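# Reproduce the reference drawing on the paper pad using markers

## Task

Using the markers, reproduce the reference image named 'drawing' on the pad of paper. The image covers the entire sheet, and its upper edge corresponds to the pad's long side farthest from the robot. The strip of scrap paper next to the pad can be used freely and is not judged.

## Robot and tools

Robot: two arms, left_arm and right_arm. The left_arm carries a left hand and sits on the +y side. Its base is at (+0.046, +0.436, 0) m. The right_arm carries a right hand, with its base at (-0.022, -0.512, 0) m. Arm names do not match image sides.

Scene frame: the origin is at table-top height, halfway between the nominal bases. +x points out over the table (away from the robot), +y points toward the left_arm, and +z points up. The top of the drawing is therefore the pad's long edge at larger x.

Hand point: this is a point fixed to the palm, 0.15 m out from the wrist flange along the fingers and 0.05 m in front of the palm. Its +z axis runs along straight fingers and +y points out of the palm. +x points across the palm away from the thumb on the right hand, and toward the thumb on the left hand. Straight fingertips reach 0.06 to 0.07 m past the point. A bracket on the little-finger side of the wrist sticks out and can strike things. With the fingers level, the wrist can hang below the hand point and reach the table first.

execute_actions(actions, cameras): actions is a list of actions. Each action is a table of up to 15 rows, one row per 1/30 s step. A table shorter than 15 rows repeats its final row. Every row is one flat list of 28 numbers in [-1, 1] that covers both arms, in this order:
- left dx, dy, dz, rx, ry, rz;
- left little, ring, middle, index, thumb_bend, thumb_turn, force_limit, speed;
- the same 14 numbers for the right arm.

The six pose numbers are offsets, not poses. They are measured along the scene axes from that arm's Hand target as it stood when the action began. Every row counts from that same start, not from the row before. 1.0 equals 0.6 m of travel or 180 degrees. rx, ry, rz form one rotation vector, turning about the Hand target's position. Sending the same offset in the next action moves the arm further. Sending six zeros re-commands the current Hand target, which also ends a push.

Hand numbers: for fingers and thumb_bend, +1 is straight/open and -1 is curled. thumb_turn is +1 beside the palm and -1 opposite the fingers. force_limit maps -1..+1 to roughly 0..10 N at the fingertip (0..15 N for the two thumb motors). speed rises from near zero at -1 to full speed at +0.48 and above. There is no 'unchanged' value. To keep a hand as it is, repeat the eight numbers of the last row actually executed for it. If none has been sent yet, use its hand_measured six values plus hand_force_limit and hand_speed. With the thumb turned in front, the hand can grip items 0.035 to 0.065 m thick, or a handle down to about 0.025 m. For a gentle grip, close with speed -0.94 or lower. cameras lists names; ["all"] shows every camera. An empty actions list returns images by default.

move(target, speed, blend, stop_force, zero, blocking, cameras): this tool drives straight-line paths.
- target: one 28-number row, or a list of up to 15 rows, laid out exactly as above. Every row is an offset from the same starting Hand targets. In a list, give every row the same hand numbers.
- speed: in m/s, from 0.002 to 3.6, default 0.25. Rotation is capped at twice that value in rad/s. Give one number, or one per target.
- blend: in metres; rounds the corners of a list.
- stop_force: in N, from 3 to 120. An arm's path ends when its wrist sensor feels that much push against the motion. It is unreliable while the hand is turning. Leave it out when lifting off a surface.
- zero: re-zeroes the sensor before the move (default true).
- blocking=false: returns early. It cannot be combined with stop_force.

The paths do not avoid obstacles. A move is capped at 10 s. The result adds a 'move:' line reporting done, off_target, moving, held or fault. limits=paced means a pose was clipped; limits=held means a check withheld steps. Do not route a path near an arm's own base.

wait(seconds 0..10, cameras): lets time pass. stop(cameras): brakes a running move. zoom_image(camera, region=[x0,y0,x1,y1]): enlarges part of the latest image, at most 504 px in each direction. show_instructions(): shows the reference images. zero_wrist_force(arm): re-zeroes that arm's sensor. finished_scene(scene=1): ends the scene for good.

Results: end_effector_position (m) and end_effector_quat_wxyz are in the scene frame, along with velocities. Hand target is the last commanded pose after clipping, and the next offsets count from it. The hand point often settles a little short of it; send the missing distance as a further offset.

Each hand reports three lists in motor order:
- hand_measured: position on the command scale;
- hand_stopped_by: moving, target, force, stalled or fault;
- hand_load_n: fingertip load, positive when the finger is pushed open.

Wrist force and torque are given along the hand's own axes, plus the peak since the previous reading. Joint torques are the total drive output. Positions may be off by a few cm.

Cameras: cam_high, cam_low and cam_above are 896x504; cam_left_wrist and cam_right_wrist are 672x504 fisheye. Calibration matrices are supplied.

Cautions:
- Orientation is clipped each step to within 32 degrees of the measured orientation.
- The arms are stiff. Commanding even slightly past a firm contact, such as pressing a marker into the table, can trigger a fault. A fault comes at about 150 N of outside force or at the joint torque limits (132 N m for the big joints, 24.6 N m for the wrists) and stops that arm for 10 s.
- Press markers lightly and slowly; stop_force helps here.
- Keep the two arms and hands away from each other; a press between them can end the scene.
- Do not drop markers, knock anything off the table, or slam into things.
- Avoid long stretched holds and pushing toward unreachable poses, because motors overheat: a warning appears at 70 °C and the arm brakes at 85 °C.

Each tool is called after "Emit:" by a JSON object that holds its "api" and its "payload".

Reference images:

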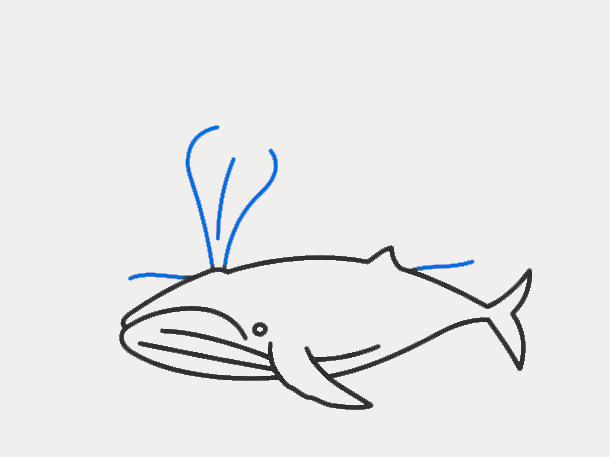

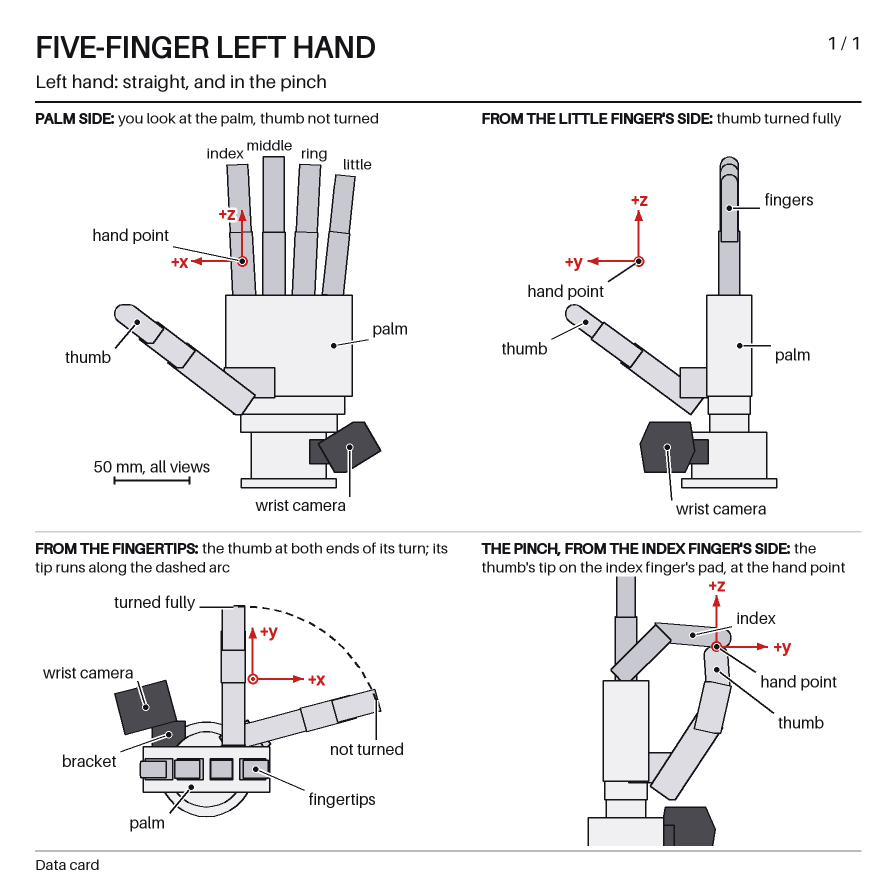

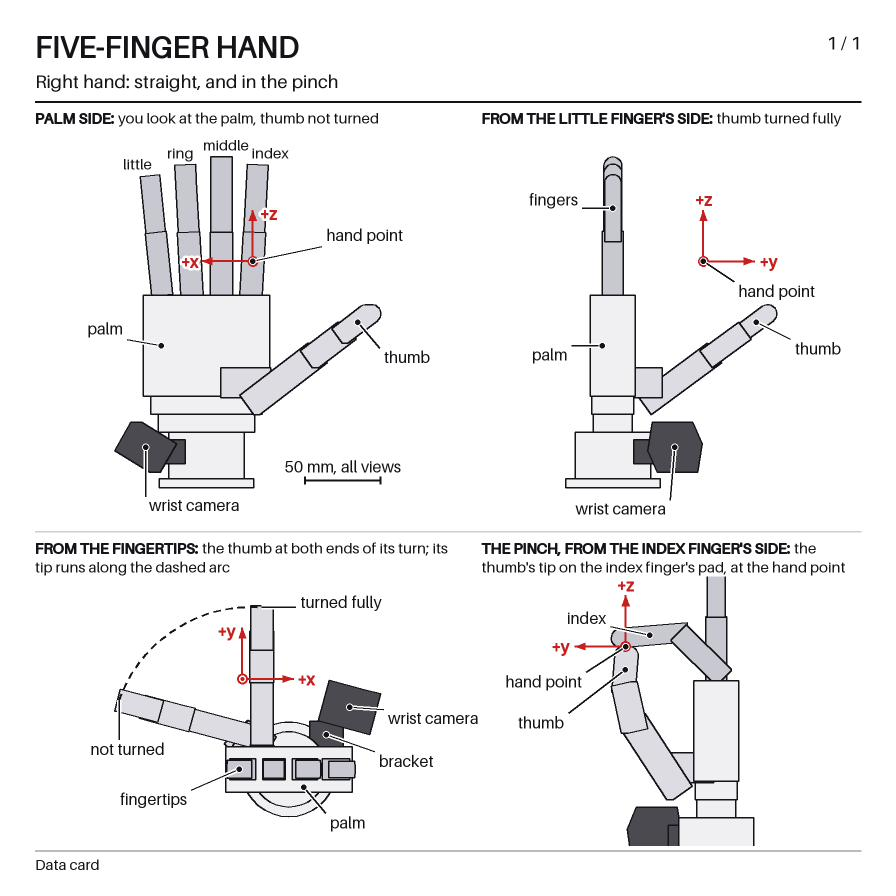

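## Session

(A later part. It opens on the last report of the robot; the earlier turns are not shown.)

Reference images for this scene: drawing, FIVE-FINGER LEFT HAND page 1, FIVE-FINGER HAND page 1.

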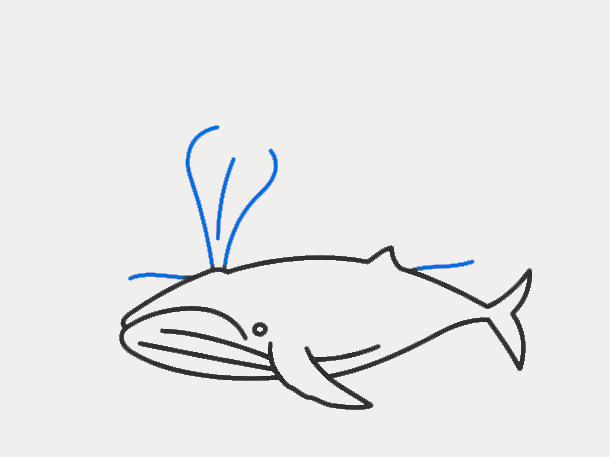

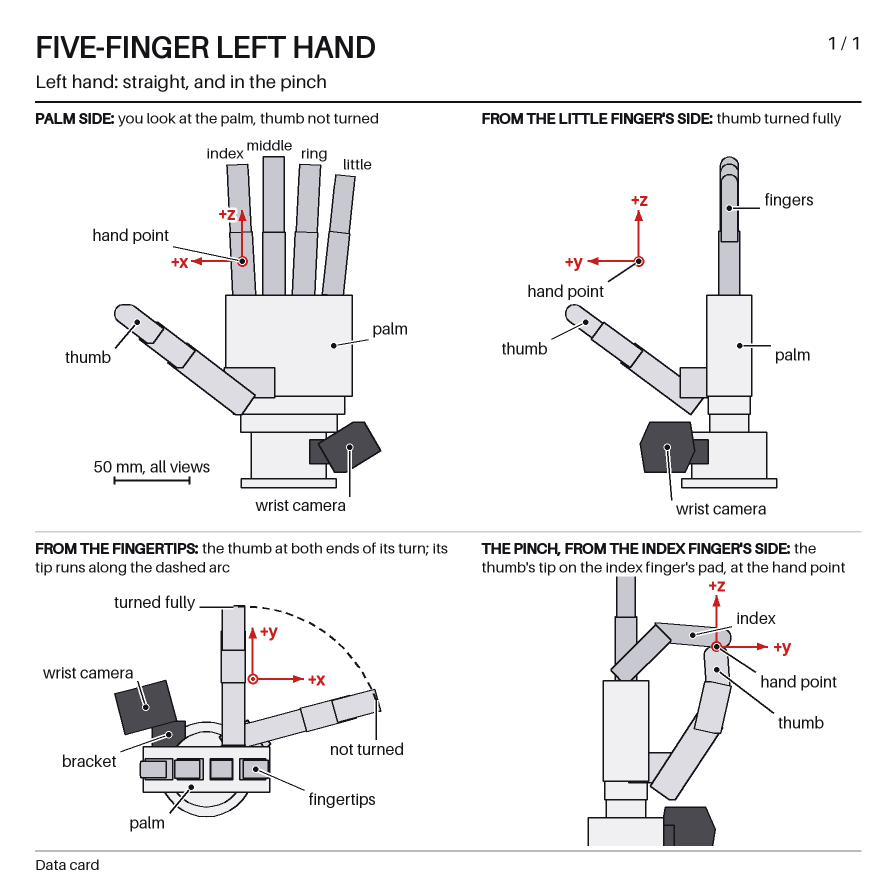

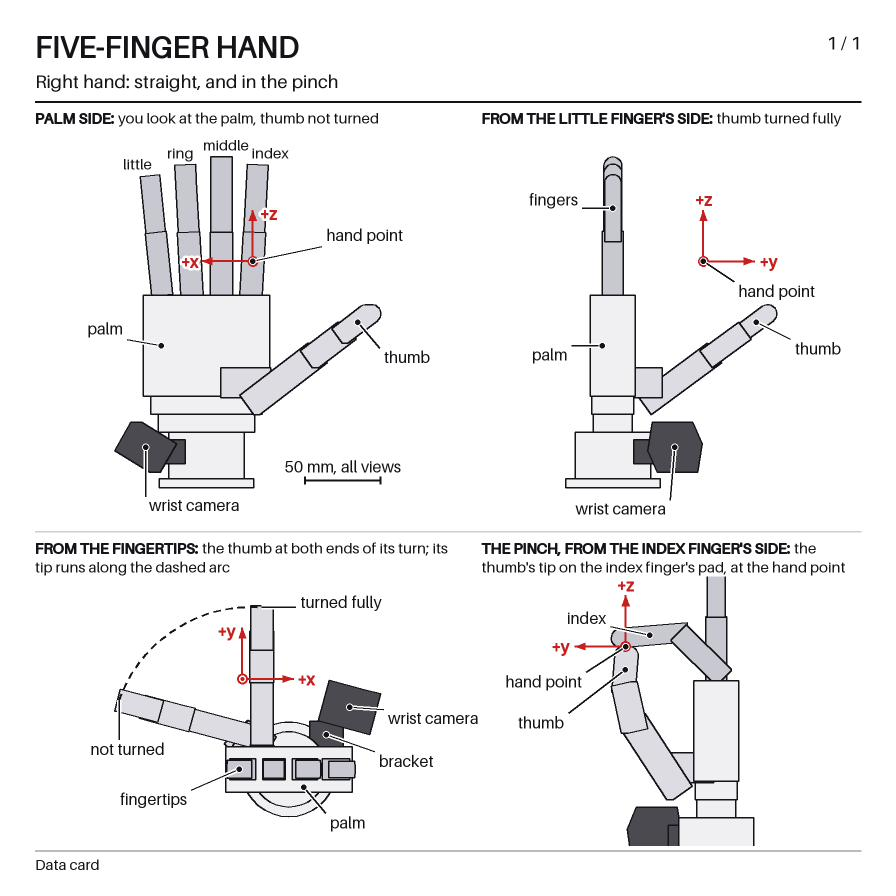

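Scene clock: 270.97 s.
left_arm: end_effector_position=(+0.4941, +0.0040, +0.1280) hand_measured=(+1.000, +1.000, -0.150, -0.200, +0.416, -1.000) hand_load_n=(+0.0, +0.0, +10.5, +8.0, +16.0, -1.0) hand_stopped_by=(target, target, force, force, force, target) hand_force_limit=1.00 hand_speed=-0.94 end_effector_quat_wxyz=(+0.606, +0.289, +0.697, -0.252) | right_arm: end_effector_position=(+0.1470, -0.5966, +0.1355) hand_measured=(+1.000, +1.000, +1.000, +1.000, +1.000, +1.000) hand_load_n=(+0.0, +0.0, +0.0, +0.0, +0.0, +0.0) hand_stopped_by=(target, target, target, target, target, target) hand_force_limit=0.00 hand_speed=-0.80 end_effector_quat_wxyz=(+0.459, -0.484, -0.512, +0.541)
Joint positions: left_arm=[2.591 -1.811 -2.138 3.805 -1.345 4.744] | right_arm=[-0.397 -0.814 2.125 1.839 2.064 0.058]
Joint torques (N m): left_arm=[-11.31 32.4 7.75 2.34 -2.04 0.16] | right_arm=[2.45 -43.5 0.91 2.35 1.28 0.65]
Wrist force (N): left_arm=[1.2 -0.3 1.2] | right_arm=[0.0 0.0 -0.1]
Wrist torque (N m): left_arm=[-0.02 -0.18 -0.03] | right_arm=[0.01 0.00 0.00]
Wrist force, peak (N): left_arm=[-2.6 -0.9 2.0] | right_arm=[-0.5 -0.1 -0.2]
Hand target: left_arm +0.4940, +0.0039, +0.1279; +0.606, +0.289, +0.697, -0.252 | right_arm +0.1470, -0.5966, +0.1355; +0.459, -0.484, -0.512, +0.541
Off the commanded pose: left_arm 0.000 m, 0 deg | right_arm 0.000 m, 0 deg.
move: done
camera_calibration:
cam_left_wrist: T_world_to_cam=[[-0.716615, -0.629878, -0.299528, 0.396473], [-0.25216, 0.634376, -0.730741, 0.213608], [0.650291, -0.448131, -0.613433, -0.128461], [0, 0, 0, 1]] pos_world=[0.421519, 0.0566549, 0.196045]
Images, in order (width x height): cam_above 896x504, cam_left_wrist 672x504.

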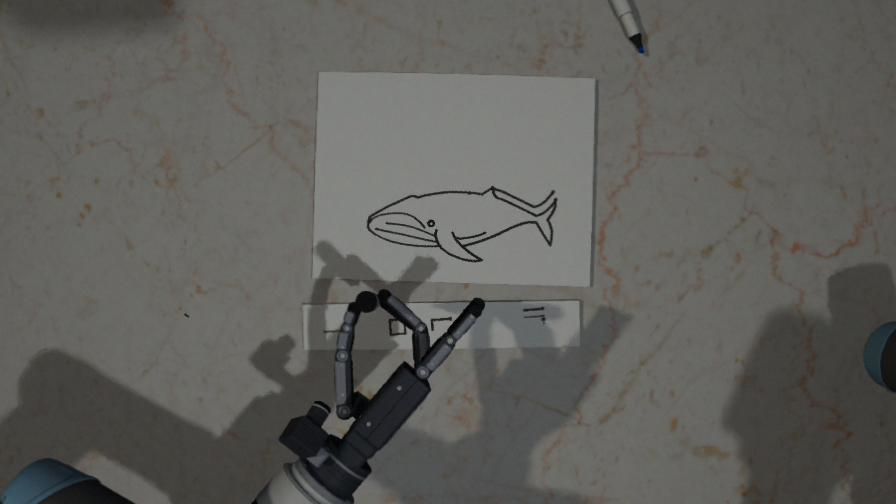

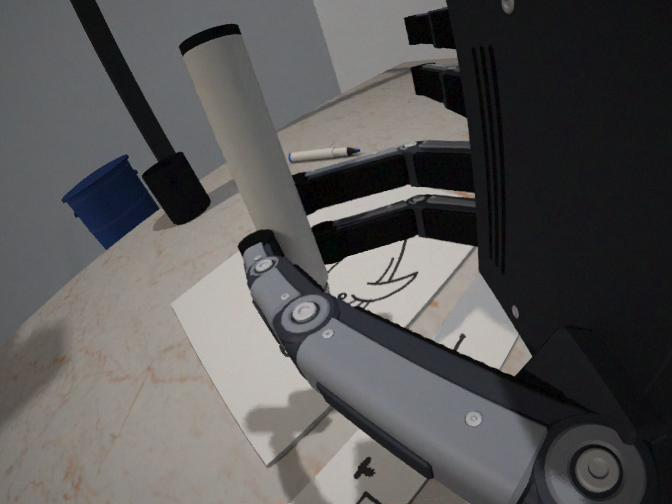

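Emit:
{"api": "move", "payload": {"target": [[0.03,0.2,0.12,-0.1232,0.2075,0.047,1,1,-0.5,-0.5,0.0,-1,1.0,-0.94,0,0,0,0,0,0,1,1,1,1,1,1,0,-0.8],[0.0703,0.4447,0.021,-0.2465,0.415,0.094,1,1,-0.5,-0.5,0.0,-1,1.0,-0.94,0,0,0,0,0,0,1,1,1,1,1,1,0,-0.8]], "speed": 0.25, "blend": [0.03,0]}}

Emit:
{"api": "move", "payload": {"target": [0,0,-0.185,0,0,0,1,1,-0.5,-0.5,0.0,-1,1.0,-0.94,0,0,0,0,0,0,1,1,1,1,1,1,0,-0.8], "speed": 0.15, "cameras": ["cam_low","cam_high","cam_above"]}}

Emit:
{"api": "zoom_image", "payload": {"camera": "cam_low", "region": [500, 150, 750, 320]}}

Scene clock: 275.30 s.
left_arm: end_effector_position=(+0.5362, +0.2707, +0.1406) hand_measured=(+1.000, +1.000, -0.150, -0.200, +0.416, -1.000) hand_load_n=(+0.0, +0.0, +10.5, +8.0, +16.0, -1.0) hand_stopped_by=(target, target, force, force, force, target) hand_force_limit=1.00 hand_speed=-0.94 end_effector_quat_wxyz=(+0.158, -0.246, +0.807, -0.513) | right_arm: end_effector_position=(+0.1470, -0.5966, +0.1355) hand_measured=(+1.000, +1.000, +1.000, +1.000, +1.000, +1.000) hand_load_n=(+0.0, +0.0, +0.0, +0.0, +0.0, +0.0) hand_stopped_by=(target, target, target, target, target, target) hand_force_limit=0.00 hand_speed=-0.80 end_effector_quat_wxyz=(+0.459, -0.484, -0.512, +0.541)
Joint positions: left_arm=[3.531 -1.922 -1.813 2.588 -0.483 4.244] | right_arm=[-0.397 -0.814 2.125 1.839 2.064 0.058]
Joint torques (N m): left_arm=[3.69 22.06 9.54 -3.41 -0.34 -0.26] | right_arm=[0.95 -43.59 2.52 2.52 0.9 0.63]
Wrist force (N): left_arm=[0.3 -0.5 1.2] | right_arm=[-0.1 0.2 -0.1]
Wrist torque (N m): left_arm=[-0.14 -0.01 -0.13] | right_arm=[0.05 0.01 0.00]
Wrist force, peak (N): left_arm=[1.6 -0.9 1.8] | right_arm=[-0.1 0.1 -0.4]
Hand target: left_arm +0.5361, +0.2708, +0.1405; +0.158, -0.246, +0.807, -0.513 | right_arm +0.1470, -0.5966, +0.1355; +0.459, -0.484, -0.512, +0.541
Off the commanded pose: left_arm 0.000 m, 0 deg | right_arm 0.000 m, 0 deg.
move: done

Scene clock: 276.53 s.
left_arm: end_effector_position=(+0.5361, +0.2708, +0.0296) hand_measured=(+1.000, +1.000, -0.150, -0.200, +0.416, -1.000) hand_load_n=(+0.0, +0.0, +10.0, +7.5, +15.5, -1.0) hand_stopped_by=(target, target, force, force, force, target) hand_force_limit=1.00 hand_speed=-0.94 end_effector_quat_wxyz=(+0.158, -0.247, +0.807, -0.513) | right_arm: end_effector_position=(+0.1470, -0.5966, +0.1355) hand_measured=(+1.000, +1.000, +1.000, +1.000, +1.000, +1.000) hand_load_n=(+0.0, +0.0, +0.0, +0.0, +0.0, +0.0) hand_stopped_by=(target, target, target, target, target, target) hand_force_limit=0.00 hand_speed=-0.80 end_effector_quat_wxyz=(+0.459, -0.484, -0.512, +0.541)
Joint positions: left_arm=[3.531 -2.104 -1.899 2.855 -0.483 4.244] | right_arm=[-0.397 -0.814 2.125 1.839 2.064 0.058]
Joint torques (N m): left_arm=[-10.65 25.97 20.93 -0.4 0.93 1.09] | right_arm=[1.52 -43.91 1.81 2.61 1.08 0.77]
Wrist force (N): left_arm=[0.0 -0.7 1.3] | right_arm=[-0.1 0.0 -0.2]
Wrist torque (N m): left_arm=[-0.18 0.02 -0.12] | right_arm=[0.02 0.01 0.00]
Wrist force, peak (N): left_arm=[0.4 -2.0 0.9] | right_arm=[-0.2 0.3 0.0]
Hand target: left_arm +0.5361, +0.2708, +0.0295; +0.158, -0.246, +0.807, -0.513 | right_arm +0.1470, -0.5966, +0.1355; +0.459, -0.484, -0.512, +0.541
Off the commanded pose: left_arm 0.000 m, 0 deg | right_arm 0.000 m, 0 deg.
move: done
Images, in order (width x height): cam_high 896x504, cam_low 896x504, cam_above 896x504.

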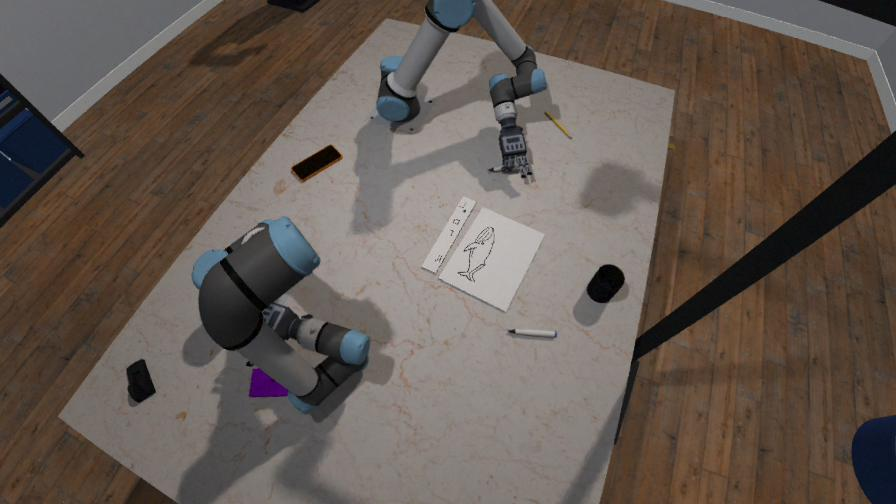

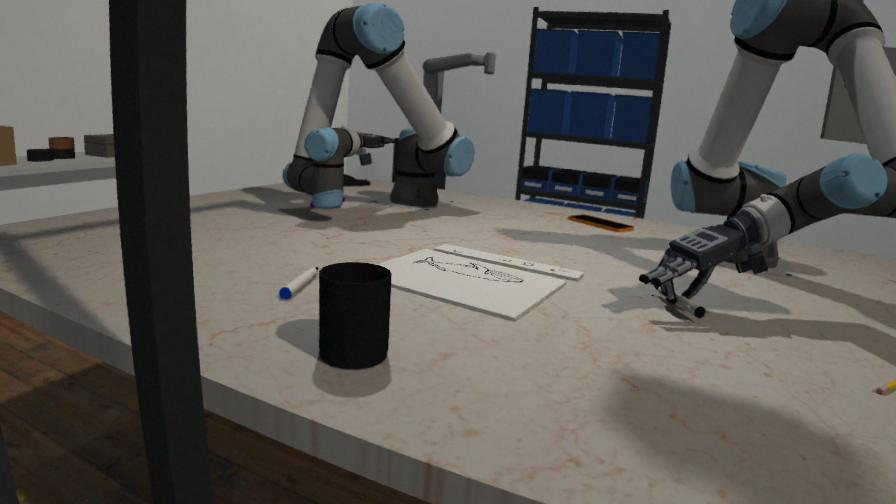

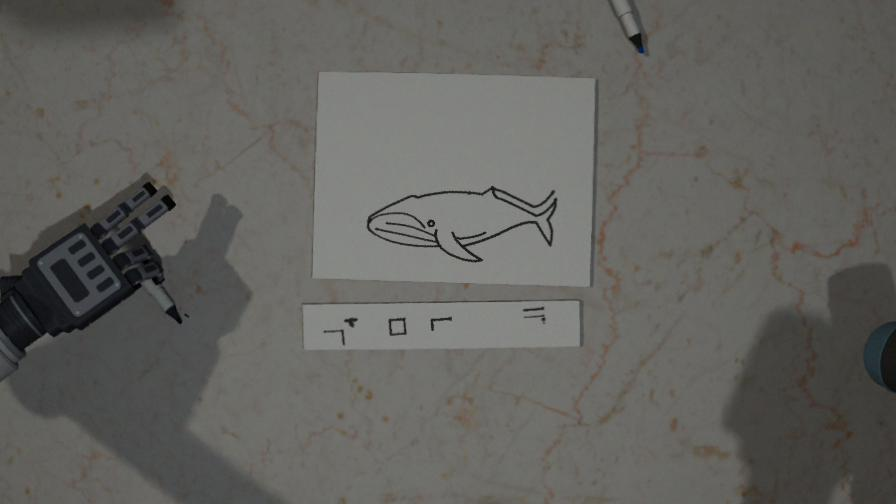

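Scaled by 2.016 from the camera's 896x504 image, which has a finer 1280x720 frame.

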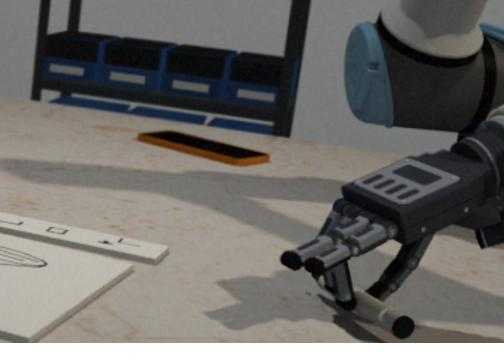

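Emit:
{"api": "move", "payload": {"target": [0,0,-0.025,0,0,0,1,1,-0.5,-0.5,0.0,-1,1.0,-0.94,0,0,0,0,0,0,1,1,1,1,1,1,0,-0.8], "speed": 0.006, "stop_force": 3, "cameras": ["cam_low"]}}

Emit:
{"api": "zoom_image", "payload": {"camera": "cam_low", "region": [600, 220, 750, 340]}}

Scene clock: 279.00 s.
left_arm: end_effector_position=(+0.5361, +0.2708, +0.0211) hand_measured=(+1.000, +1.000, -0.150, -0.200, +0.416, -1.000) hand_load_n=(+0.0, +0.0, +11.0, +8.0, +15.5, -1.0) hand_stopped_by=(target, target, force, force, force, target) hand_force_limit=1.00 hand_speed=-0.94 end_effector_quat_wxyz=(+0.158, -0.246, +0.807, -0.513) | right_arm: end_effector_position=(+0.1470, -0.5966, +0.1355) hand_measured=(+1.000, +1.000, +1.000, +1.000, +1.000, +1.000) hand_load_n=(+0.0, +0.0, +0.0, +0.0, +0.0, -0.5) hand_stopped_by=(target, target, target, target, target, target) hand_force_limit=0.00 hand_speed=-0.80 end_effector_quat_wxyz=(+0.459, -0.484, -0.512, +0.541)
Joint positions: left_arm=[3.531 -2.12 -1.903 2.875 -0.483 4.244] | right_arm=[-0.397 -0.814 2.125 1.839 2.064 0.058]
Joint torques (N m): left_arm=[-10.49 40.15 16.06 -3.75 -0.84 0.68] | right_arm=[0.86 -44.19 0.3 2.31 1.01 0.58]
Wrist force (N): left_arm=[-0.2 -3.8 0.4] | right_arm=[-0.2 0.0 -0.2]
Wrist torque (N m): left_arm=[-0.28 -0.02 -0.09] | right_arm=[0.02 0.03 -0.01]
Wrist force, peak (N): left_arm=[-1.0 -7.3 -0.2] | right_arm=[-0.3 0.1 -0.3]
Hand target: left_arm +0.5361, +0.2708, +0.0211; +0.158, -0.246, +0.807, -0.513 (not the last commanded pose) | right_arm +0.1470, -0.5966, +0.1355; +0.459, -0.484, -0.512, +0.541
Off the commanded pose: left_arm 0.007 m, 0 deg | right_arm 0.000 m, 0 deg.
move: contact (left_arm)
Images, in order (width x height): cam_low 896x504.

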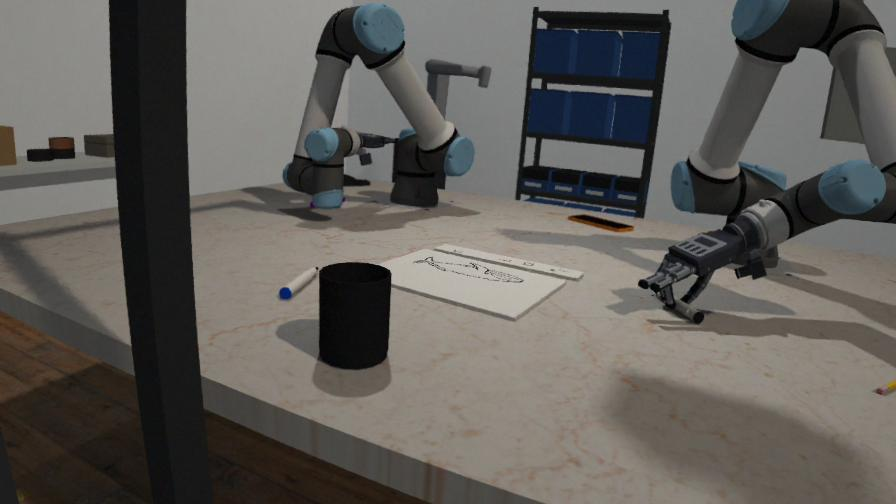

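Scaled by 3.360 from the camera's 896x504 image, which has a finer 1280x720 frame.

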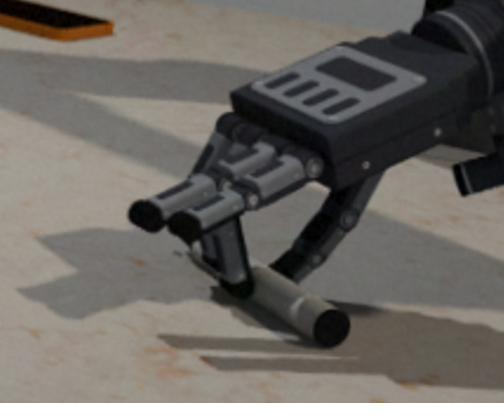

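Emit:
{"api": "move", "payload": {"target": [0,0,0.001,0,0,0,1,1,-0.05,-0.1,0.55,-1,0.0,-0.85,0,0,0,0,0,0,1,1,1,1,1,1,0,-0.8], "speed": 0.01, "cameras": ["cam_low","cam_left_wrist"]}}

Emit:
{"api": "zoom_image", "payload": {"camera": "cam_low", "region": [600, 220, 750, 340]}}

Scene clock: 280.23 s.
left_arm: end_effector_position=(+0.5361, +0.2708, +0.0217) hand_measured=(+1.000, +1.000, -0.050, -0.100, +0.550, -1.000) hand_load_n=(+0.0, +0.0, +0.0, +0.0, +0.0, +0.0) hand_stopped_by=(target, target, target, target, target, target) hand_force_limit=0.00 hand_speed=-0.85 end_effector_quat_wxyz=(+0.158, -0.246, +0.807, -0.513) | right_arm: end_effector_position=(+0.1470, -0.5966, +0.1355) hand_measured=(+1.000, +1.000, +1.000, +1.000, +1.000, +1.000) hand_load_n=(+0.0, +0.0, +0.0, +0.0, +0.0, +0.0) hand_stopped_by=(target, target, target, target, target, target) hand_force_limit=0.00 hand_speed=-0.80 end_effector_quat_wxyz=(+0.459, -0.484, -0.512, +0.541)
Joint positions: left_arm=[3.531 -2.119 -1.903 2.873 -0.483 4.244] | right_arm=[-0.397 -0.814 2.125 1.839 2.064 0.058]
Joint torques (N m): left_arm=[-10.18 37.22 20.21 -2.84 -0.81 0.56] | right_arm=[2.08 -42.97 0.47 2.25 1.13 0.67]
Wrist force (N): left_arm=[0.1 -0.7 1.3] | right_arm=[-0.2 0.1 -0.2]
Wrist torque (N m): left_arm=[-0.17 0.02 -0.12] | right_arm=[0.04 0.02 0.00]
Wrist force, peak (N): left_arm=[-0.3 -3.9 0.5] | right_arm=[-0.3 0.3 -0.2]
Hand target: left_arm +0.5361, +0.2708, +0.0217; +0.158, -0.246, +0.807, -0.513 | right_arm +0.1470, -0.5966, +0.1355; +0.459, -0.484, -0.512, +0.541
Off the commanded pose: left_arm 0.000 m, 0 deg | right_arm 0.000 m, 0 deg.
move: done
camera_calibration:
cam_left_wrist: T_world_to_cam=[[-0.0388512, -0.491986, 0.869736, 0.136758], [-0.999147, 0.0313287, -0.0269103, 0.525761], [-0.0140082, -0.870039, -0.492783, 0.366283], [0, 0, 0, 1]] pos_world=[0.535757, 0.369492, 0.0757033]
Images, in order (width x height): cam_low 896x504, cam_left_wrist 672x504.

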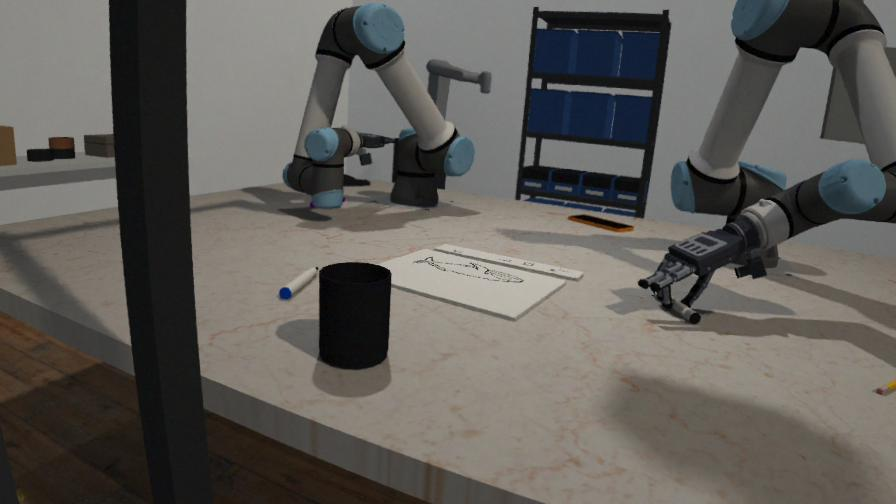

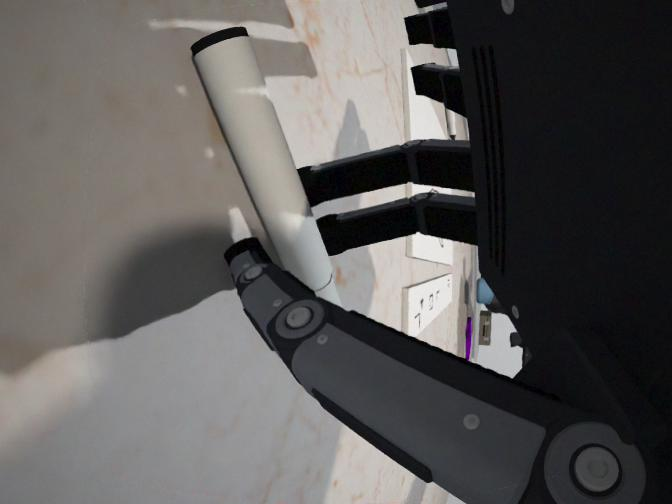

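Scaled by 3.360 from the camera's 896x504 image, which has a finer 1280x720 frame.

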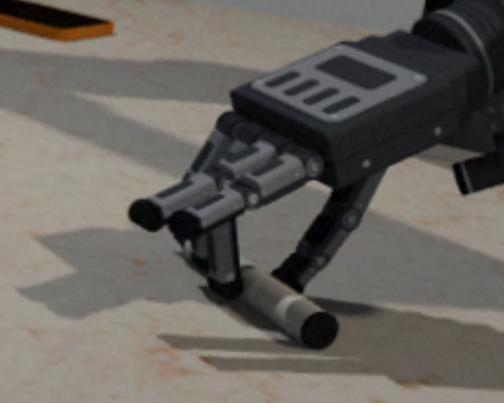

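Emit:
{"api": "move", "payload": {"target": [0,0,0,0,0,0,1,1,0.15,0.15,0.65,-1,0.0,-0.8,0,0,0,0,0,0,1,1,1,1,1,1,0,-0.8], "speed": 0.02}}

Emit:
{"api": "move", "payload": {"target": [[0,0,0.05,0,0,0,1,1,0.15,0.15,0.65,-1,0.0,-0.8,0,0,0,0,0,0,1,1,1,1,1,1,0,-0.8],[-0.05,0.1,0.25,0,0,0,1,1,0.15,0.15,0.65,-1,0.0,-0.8,0,0,0,0,0,0,1,1,1,1,1,1,0,-0.8]], "speed": [0.05,0.2], "blend": [0.005,0], "cameras": ["all"]}}

Emit:
{"api": "zoom_image", "payload": {"camera": "cam_above", "region": [560, 0, 760, 80]}}

Scene clock: 281.20 s.
left_arm: end_effector_position=(+0.5362, +0.2708, +0.0217) hand_measured=(+1.000, +1.000, +0.150, +0.150, +0.638, -1.000) hand_load_n=(+0.0, +0.0, +0.0, +0.0, -12.0, -1.0) hand_stopped_by=(target, target, target, target, stalled, target) hand_force_limit=0.00 hand_speed=-0.80 end_effector_quat_wxyz=(+0.158, -0.246, +0.807, -0.513) | right_arm: end_effector_position=(+0.1470, -0.5966, +0.1355) hand_measured=(+1.000, +1.000, +1.000, +1.000, +1.000, +1.000) hand_load_n=(+0.0, +0.0, +0.0, +0.0, +0.0, +0.0) hand_stopped_by=(target, target, target, target, target, target) hand_force_limit=0.00 hand_speed=-0.80 end_effector_quat_wxyz=(+0.459, -0.484, -0.512, +0.541)
Joint positions: left_arm=[3.531 -2.119 -1.903 2.873 -0.483 4.244] | right_arm=[-0.397 -0.814 2.125 1.839 2.064 0.058]
Joint torques (N m): left_arm=[-5.95 30.75 14.74 -0.58 -0.89 0.6] | right_arm=[1.26 -42.96 1.11 2.44 1.28 0.54]
Wrist force (N): left_arm=[0.6 -17.9 1.7] | right_arm=[-0.1 0.1 -0.2]
Wrist torque (N m): left_arm=[-0.88 -0.03 0.17] | right_arm=[0.04 0.01 0.00]
Wrist force, peak (N): left_arm=[0.7 -19.3 2.3] | right_arm=[-0.2 0.2 -0.2]
Hand target: left_arm +0.5361, +0.2708, +0.0217; +0.158, -0.246, +0.807, -0.513 | right_arm +0.1470, -0.5966, +0.1355; +0.459, -0.484, -0.512, +0.541
Off the commanded pose: left_arm 0.000 m, 0 deg | right_arm 0.000 m, 0 deg.
move: done

Scene clock: 283.00 s.
left_arm: end_effector_position=(+0.5062, +0.3307, +0.1717) hand_measured=(+1.000, +1.000, +0.150, +0.150, +0.642, -1.000) hand_load_n=(+0.0, +0.0, -0.5, +0.0, +0.0, +0.0) hand_stopped_by=(target, target, target, target, stalled, target) hand_force_limit=0.00 hand_speed=-0.80 end_effector_quat_wxyz=(+0.158, -0.246, +0.807, -0.513) | right_arm: end_effector_position=(+0.1470, -0.5966, +0.1355) hand_measured=(+1.000, +1.000, +1.000, +1.000, +1.000, +1.000) hand_load_n=(+0.0, +0.0, +0.0, +0.0, +0.0, +0.0) hand_stopped_by=(target, target, target, target, target, target) hand_force_limit=0.00 hand_speed=-0.80 end_effector_quat_wxyz=(+0.459, -0.484, -0.512, +0.541)
Joint positions: left_arm=[3.713 -1.897 -1.861 2.25 -0.438 4.644] | right_arm=[-0.397 -0.814 2.125 1.839 2.064 0.058]
Joint torques (N m): left_arm=[0.32 35.4 6.93 -4.24 0.05 1.13] | right_arm=[2.13 -43.04 1.43 2.45 0.99 0.5]
Wrist force (N): left_arm=[0.2 -0.6 1.4] | right_arm=[-0.1 0.1 -0.3]
Wrist torque (N m): left_arm=[-0.16 0.00 -0.11] | right_arm=[0.03 0.01 -0.01]
Wrist force, peak (N): left_arm=[0.7 -17.8 1.7] | right_arm=[-0.2 0.3 -0.3]
Hand target: left_arm +0.5061, +0.3308, +0.1717; +0.158, -0.246, +0.807, -0.513 | right_arm +0.1470, -0.5966, +0.1355; +0.459, -0.484, -0.512, +0.541
Off the commanded pose: left_arm 0.000 m, 0 deg | right_arm 0.000 m, 0 deg.
move: done
camera_calibration:
cam_left_wrist: T_world_to_cam=[[-0.0388483, -0.49191, 0.869779, 0.0346108], [-0.999147, 0.0313263, -0.0269097, 0.498044], [-0.0140098, -0.870082, -0.492707, 0.491986], [0, 0, 0, 1]] pos_world=[0.505857, 0.429492, 0.225703]

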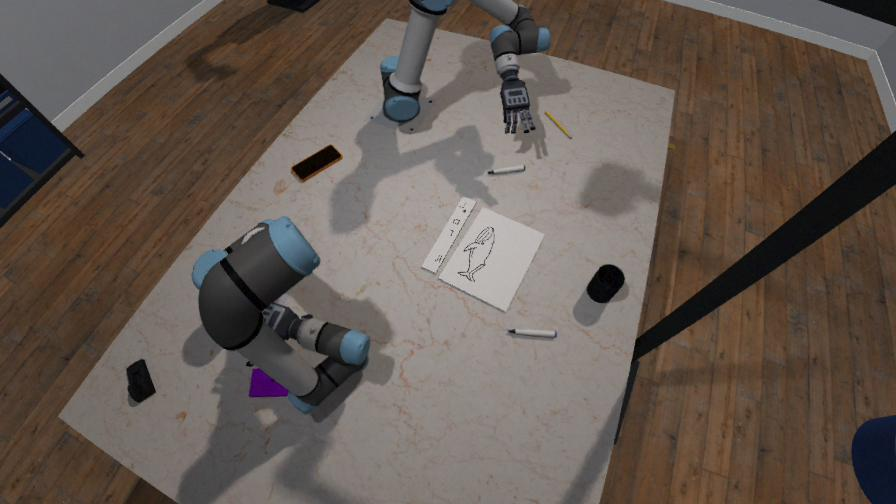

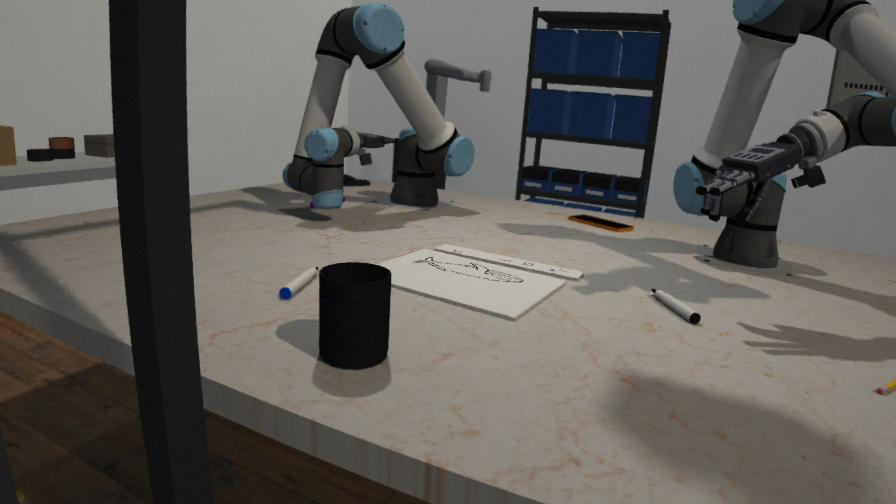

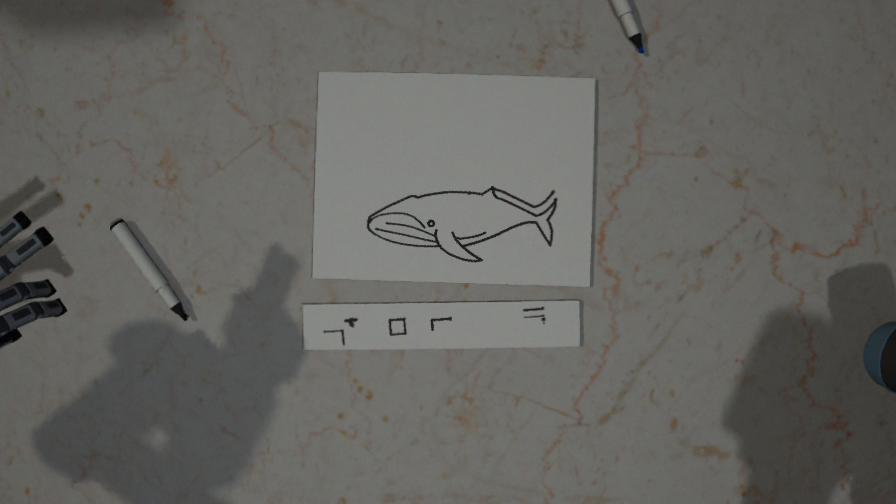

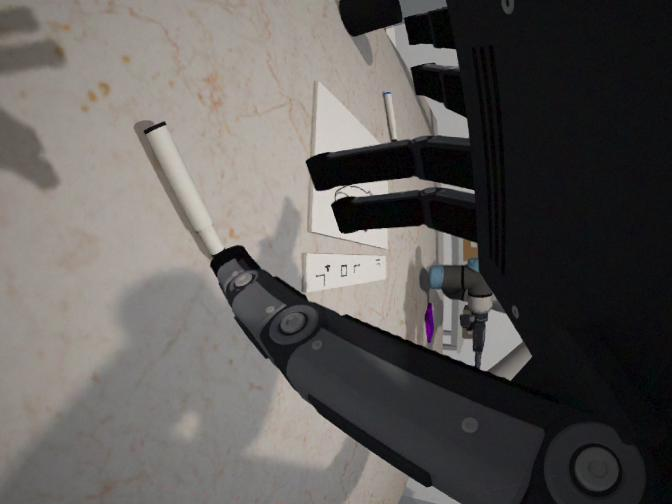

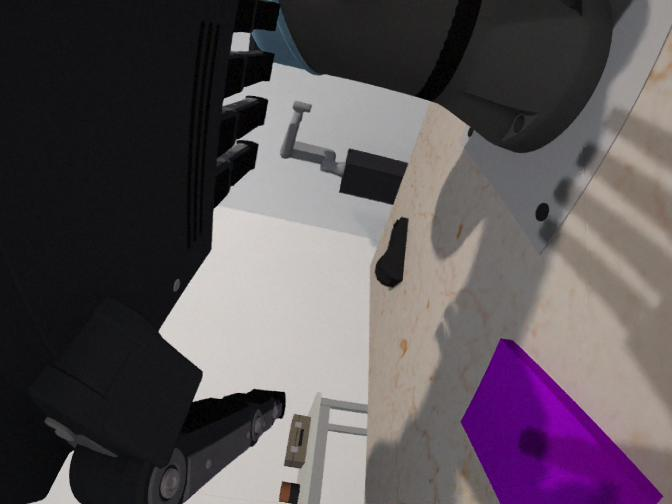

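Scaled by 2.520 from the camera's 896x504 image, which has a finer 1280x720 frame.

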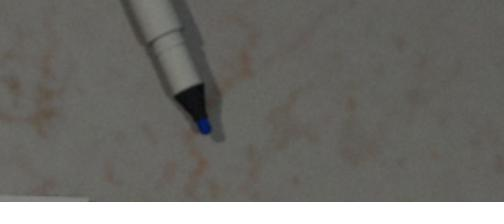

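Emit:
{"api": "move", "payload": {"target": [[0.2,-0.5,0.12,0,0,-0.0442,1,1,0.15,0.15,0.65,-1,0.0,-0.8,0,0,0,0,0,0,1,1,1,1,1,1,0,-0.8],[0.4832,-0.9987,-0.086,0,0,-0.0884,1,1,0.15,0.15,0.65,-1,0.0,-0.8,0,0,0,0,0,0,1,1,1,1,1,1,0,-0.8]], "speed": 0.25, "blend": [0.05,0], "cameras": ["all"]}}

Scene clock: 292.83 s.
left_arm: end_effector_position=(+0.7862, -0.2494, +0.1214) hand_measured=(+1.000, +1.000, +0.150, +0.150, +0.642, -1.000) hand_load_n=(+0.0, +0.0, +0.0, +0.0, +0.0, +0.0) hand_stopped_by=(target, target, target, target, stalled, target) hand_force_limit=0.00 hand_speed=-0.80 end_effector_quat_wxyz=(+0.190, -0.161, +0.739, -0.626) | right_arm: end_effector_position=(+0.1470, -0.5966, +0.1355) hand_measured=(+1.000, +1.000, +1.000, +1.000, +1.000, +1.000) hand_load_n=(+0.0, +0.0, +0.0, +0.0, +0.0, +0.0) hand_stopped_by=(target, target, target, target, target, target) hand_force_limit=0.00 hand_speed=-0.80 end_effector_quat_wxyz=(+0.459, -0.484, -0.512, +0.541)
Joint positions: left_arm=[2.693 -2.934 -0.035 2.793 -0.971 3.322] | right_arm=[-0.397 -0.814 2.125 1.839 2.064 0.058]
Joint torques (N m): left_arm=[-7.45 63.71 21.07 3.03 -1.79 1.42] | right_arm=[0.45 -44.24 1.99 2.29 1.07 0.62]
Wrist force (N): left_arm=[0.2 -0.6 1.4] | right_arm=[-0.1 0.1 -0.1]
Wrist torque (N m): left_arm=[-0.14 -0.04 -0.17] | right_arm=[0.02 0.02 -0.01]
Wrist force, peak (N): left_arm=[0.8 0.5 3.2] | right_arm=[-0.1 0.2 -0.4]
Hand target: left_arm +0.7873, -0.2503, +0.1216; +0.085, -0.132, +0.833, -0.530 | right_arm +0.1470, -0.5966, +0.1355; +0.459, -0.484, -0.512, +0.541
Off the commanded pose: left_arm 0.001 m, 20 deg | right_arm 0.000 m, 0 deg.
elbow stopped short (left arm): the move would have taken joint 3 (elbow) straighter than the controller allows.
move: off_target (left_arm)
camera_calibration:
cam_left_wrist: T_world_to_cam=[[-0.277358, -0.286611, 0.91702, 0.0367595], [-0.960432, 0.107898, -0.256765, 0.811164], [-0.0253525, -0.951952, -0.305197, -0.0678879], [0, 0, 0, 1]] pos_world=[0.787543, -0.141613, 0.153851]

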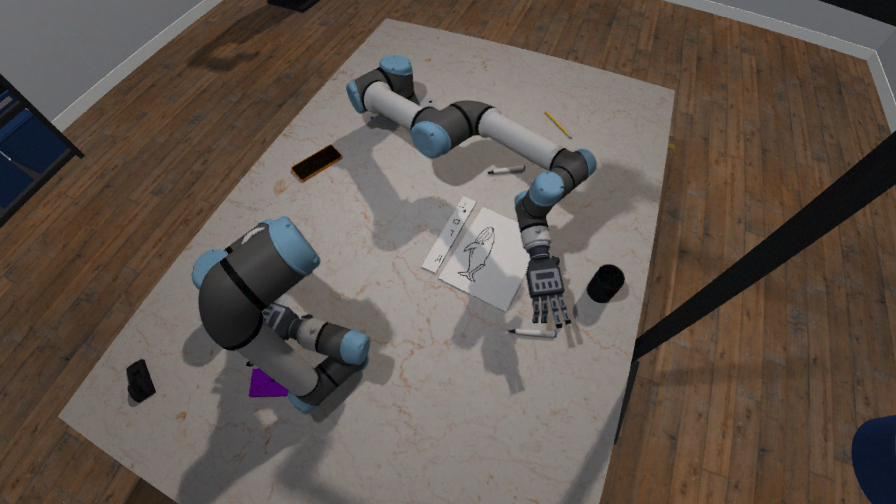

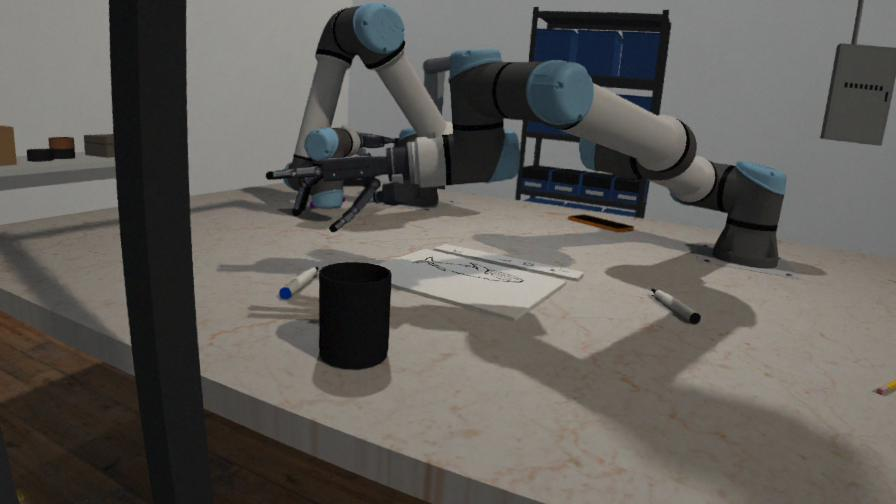

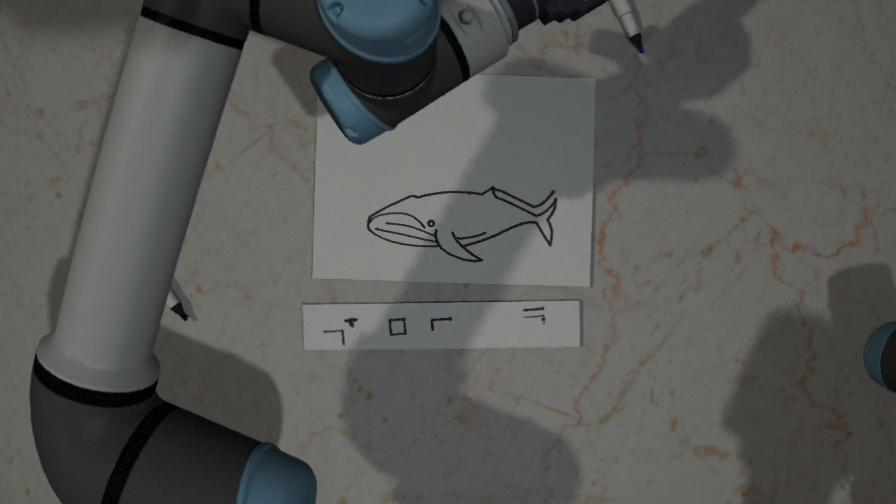

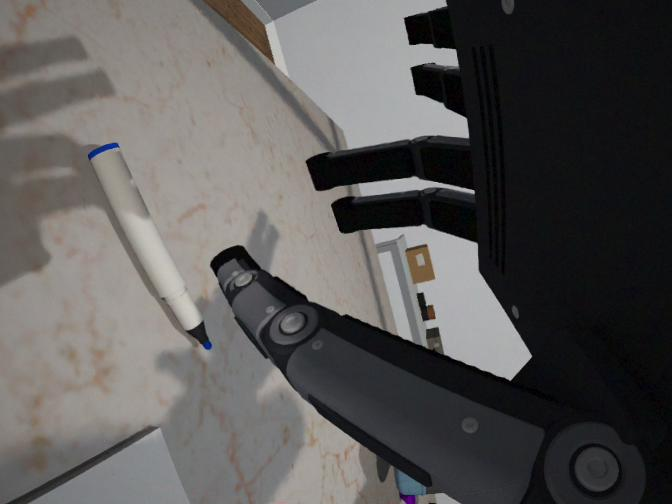

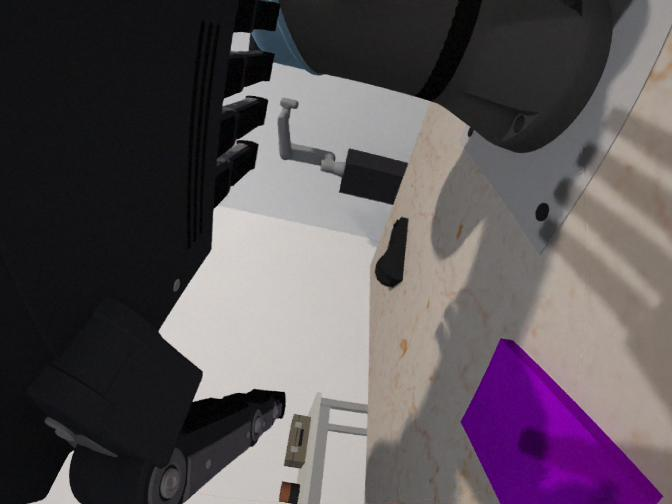

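Emit:
{"api": "move", "payload": {"target": [[-0.2,0.4,0.12,0,0,0.0442,1,1,0.15,0.15,0.65,-1,0.0,-0.8,0,0,0,0,0,0,1,1,1,1,1,1,0,-0.8],[-0.4455,0.8838,0.12,0,0,0.0884,1,1,0.15,0.15,0.65,-1,0.0,-0.8,0,0,0,0,0,0,1,1,1,1,1,1,0,-0.8]], "speed": 0.25, "blend": [0.05,0], "cameras": ["cam_above"]}}

Emit:
{"api": "move", "payload": {"target": [[-0.1,0.08,0,0,0,0,1,1,0.15,0.15,0.65,-1,0.0,-0.8,0,0,0.2,0,0,0,1,1,1,1,1,1,0,-0.8]], "speed": 0.2}}

Scene clock: 301.17 s.
left_arm: end_effector_position=(+0.5201, +0.2799, +0.1936) hand_measured=(+1.000, +1.000, +0.150, +0.150, +0.642, -1.000) hand_load_n=(+0.0, +0.0, +0.0, +0.0, +0.0, +0.0) hand_stopped_by=(target, target, target, target, stalled, target) hand_force_limit=0.00 hand_speed=-0.80 end_effector_quat_wxyz=(+0.158, -0.246, +0.807, -0.513) end_effector_velocity=(-0.001, +0.000, +0.000) end_effector_angular_velocity=(+0.001, +0.000, -0.002) | right_arm: end_effector_position=(+0.1470, -0.5966, +0.1355) hand_measured=(+1.000, +1.000, +1.000, +1.000, +1.000, +1.000) hand_load_n=(+0.0, +0.0, -0.5, +0.0, +0.0, -0.5) hand_stopped_by=(target, target, target, target, target, target) hand_force_limit=0.00 hand_speed=-0.80 end_effector_quat_wxyz=(+0.459, -0.484, -0.512, +0.541)
Joint positions: left_arm=[3.57 -1.836 -1.795 2.411 -0.468 4.324] | right_arm=[-0.397 -0.814 2.125 1.839 2.064 0.058]
Joint velocities: left_arm=[0 0 -0.002 -0.003 0 0.005] | right_arm=[within noise]
Joint torques (N m): left_arm=[9.48 33.6 8.25 -3.59 -0.04 1.46] | right_arm=[0.54 -43.76 0.3 2.26 1.08 0.71]
Wrist force (N): left_arm=[0.0 -0.6 1.0] | right_arm=[-0.2 0.1 -0.1]
Wrist torque (N m): left_arm=[-0.14 0.03 -0.14] | right_arm=[0.03 0.03 -0.01]
Wrist force, peak (N): left_arm=[1.2 -0.3 3.0] | right_arm=[-0.3 0.2 -0.3]
Hand target: left_arm +0.5200, +0.2800, +0.1936; +0.158, -0.246, +0.807, -0.513 | right_arm +0.1470, -0.5966, +0.1355; +0.459, -0.484, -0.512, +0.541
Off the commanded pose: left_arm 0.000 m, 0 deg | right_arm 0.000 m, 0 deg.
move: done
Images, in order (width x height): cam_above 896x504.

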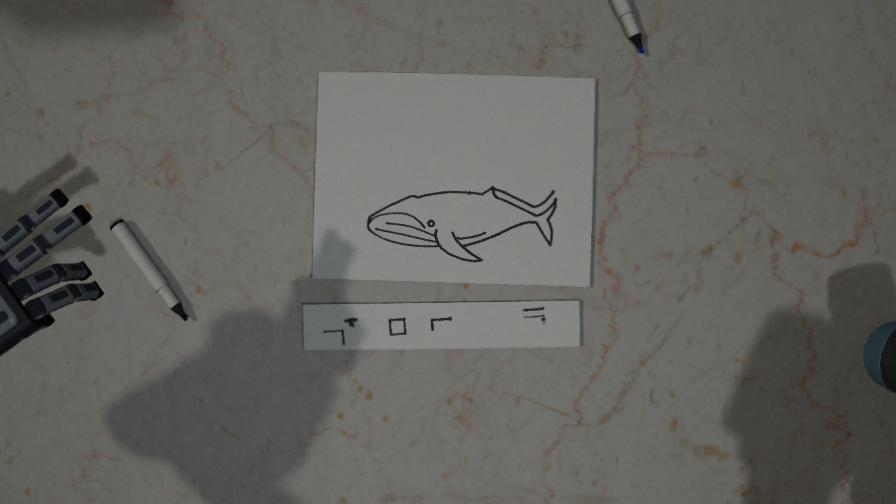

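Scene clock: 302.30 s.
left_arm: end_effector_position=(+0.4601, +0.3280, +0.1936) hand_measured=(+1.000, +1.000, +0.150, +0.150, +0.642, -1.000) hand_load_n=(+0.0, +0.0, +0.0, +0.0, -0.5, +0.0) hand_stopped_by=(target, target, target, target, stalled, target) hand_force_limit=0.00 hand_speed=-0.80 end_effector_quat_wxyz=(+0.158, -0.246, +0.807, -0.513) | right_arm: end_effector_position=(+0.1470, -0.5966, +0.2554) hand_measured=(+1.000, +1.000, +1.000, +1.000, +1.000, +1.000) hand_load_n=(+0.0, +0.0, +0.0, -0.5, +0.0, +0.0) hand_stopped_by=(target, target, target, target, target, target) hand_force_limit=0.00 hand_speed=-0.80 end_effector_quat_wxyz=(+0.459, -0.484, -0.512, +0.541)
Joint positions: left_arm=[3.785 -1.787 -1.989 2.116 -0.439 4.813] | right_arm=[-0.397 -1.12 2.134 2.137 2.064 0.058]
Joint torques (N m): left_arm=[5.73 30.81 8.68 -3.85 3.65 1.57] | right_arm=[7.39 -37.16 -3.44 2.95 -1.43 -0.03]
Wrist force (N): left_arm=[0.0 -0.7 1.1] | right_arm=[-0.4 0.3 -0.2]
Wrist torque (N m): left_arm=[-0.16 0.02 -0.14] | right_arm=[0.06 0.06 -0.01]
Wrist force, peak (N): left_arm=[-0.1 -1.1 2.0] | right_arm=[-0.1 2.2 -0.1]
Hand target: left_arm +0.4600, +0.3280, +0.1936; +0.158, -0.246, +0.807, -0.513 | right_arm +0.1470, -0.5966, +0.2555; +0.459, -0.484, -0.512, +0.541
Off the commanded pose: left_arm 0.000 m, 0 deg | right_arm 0.000 m, 0 deg.
move: done


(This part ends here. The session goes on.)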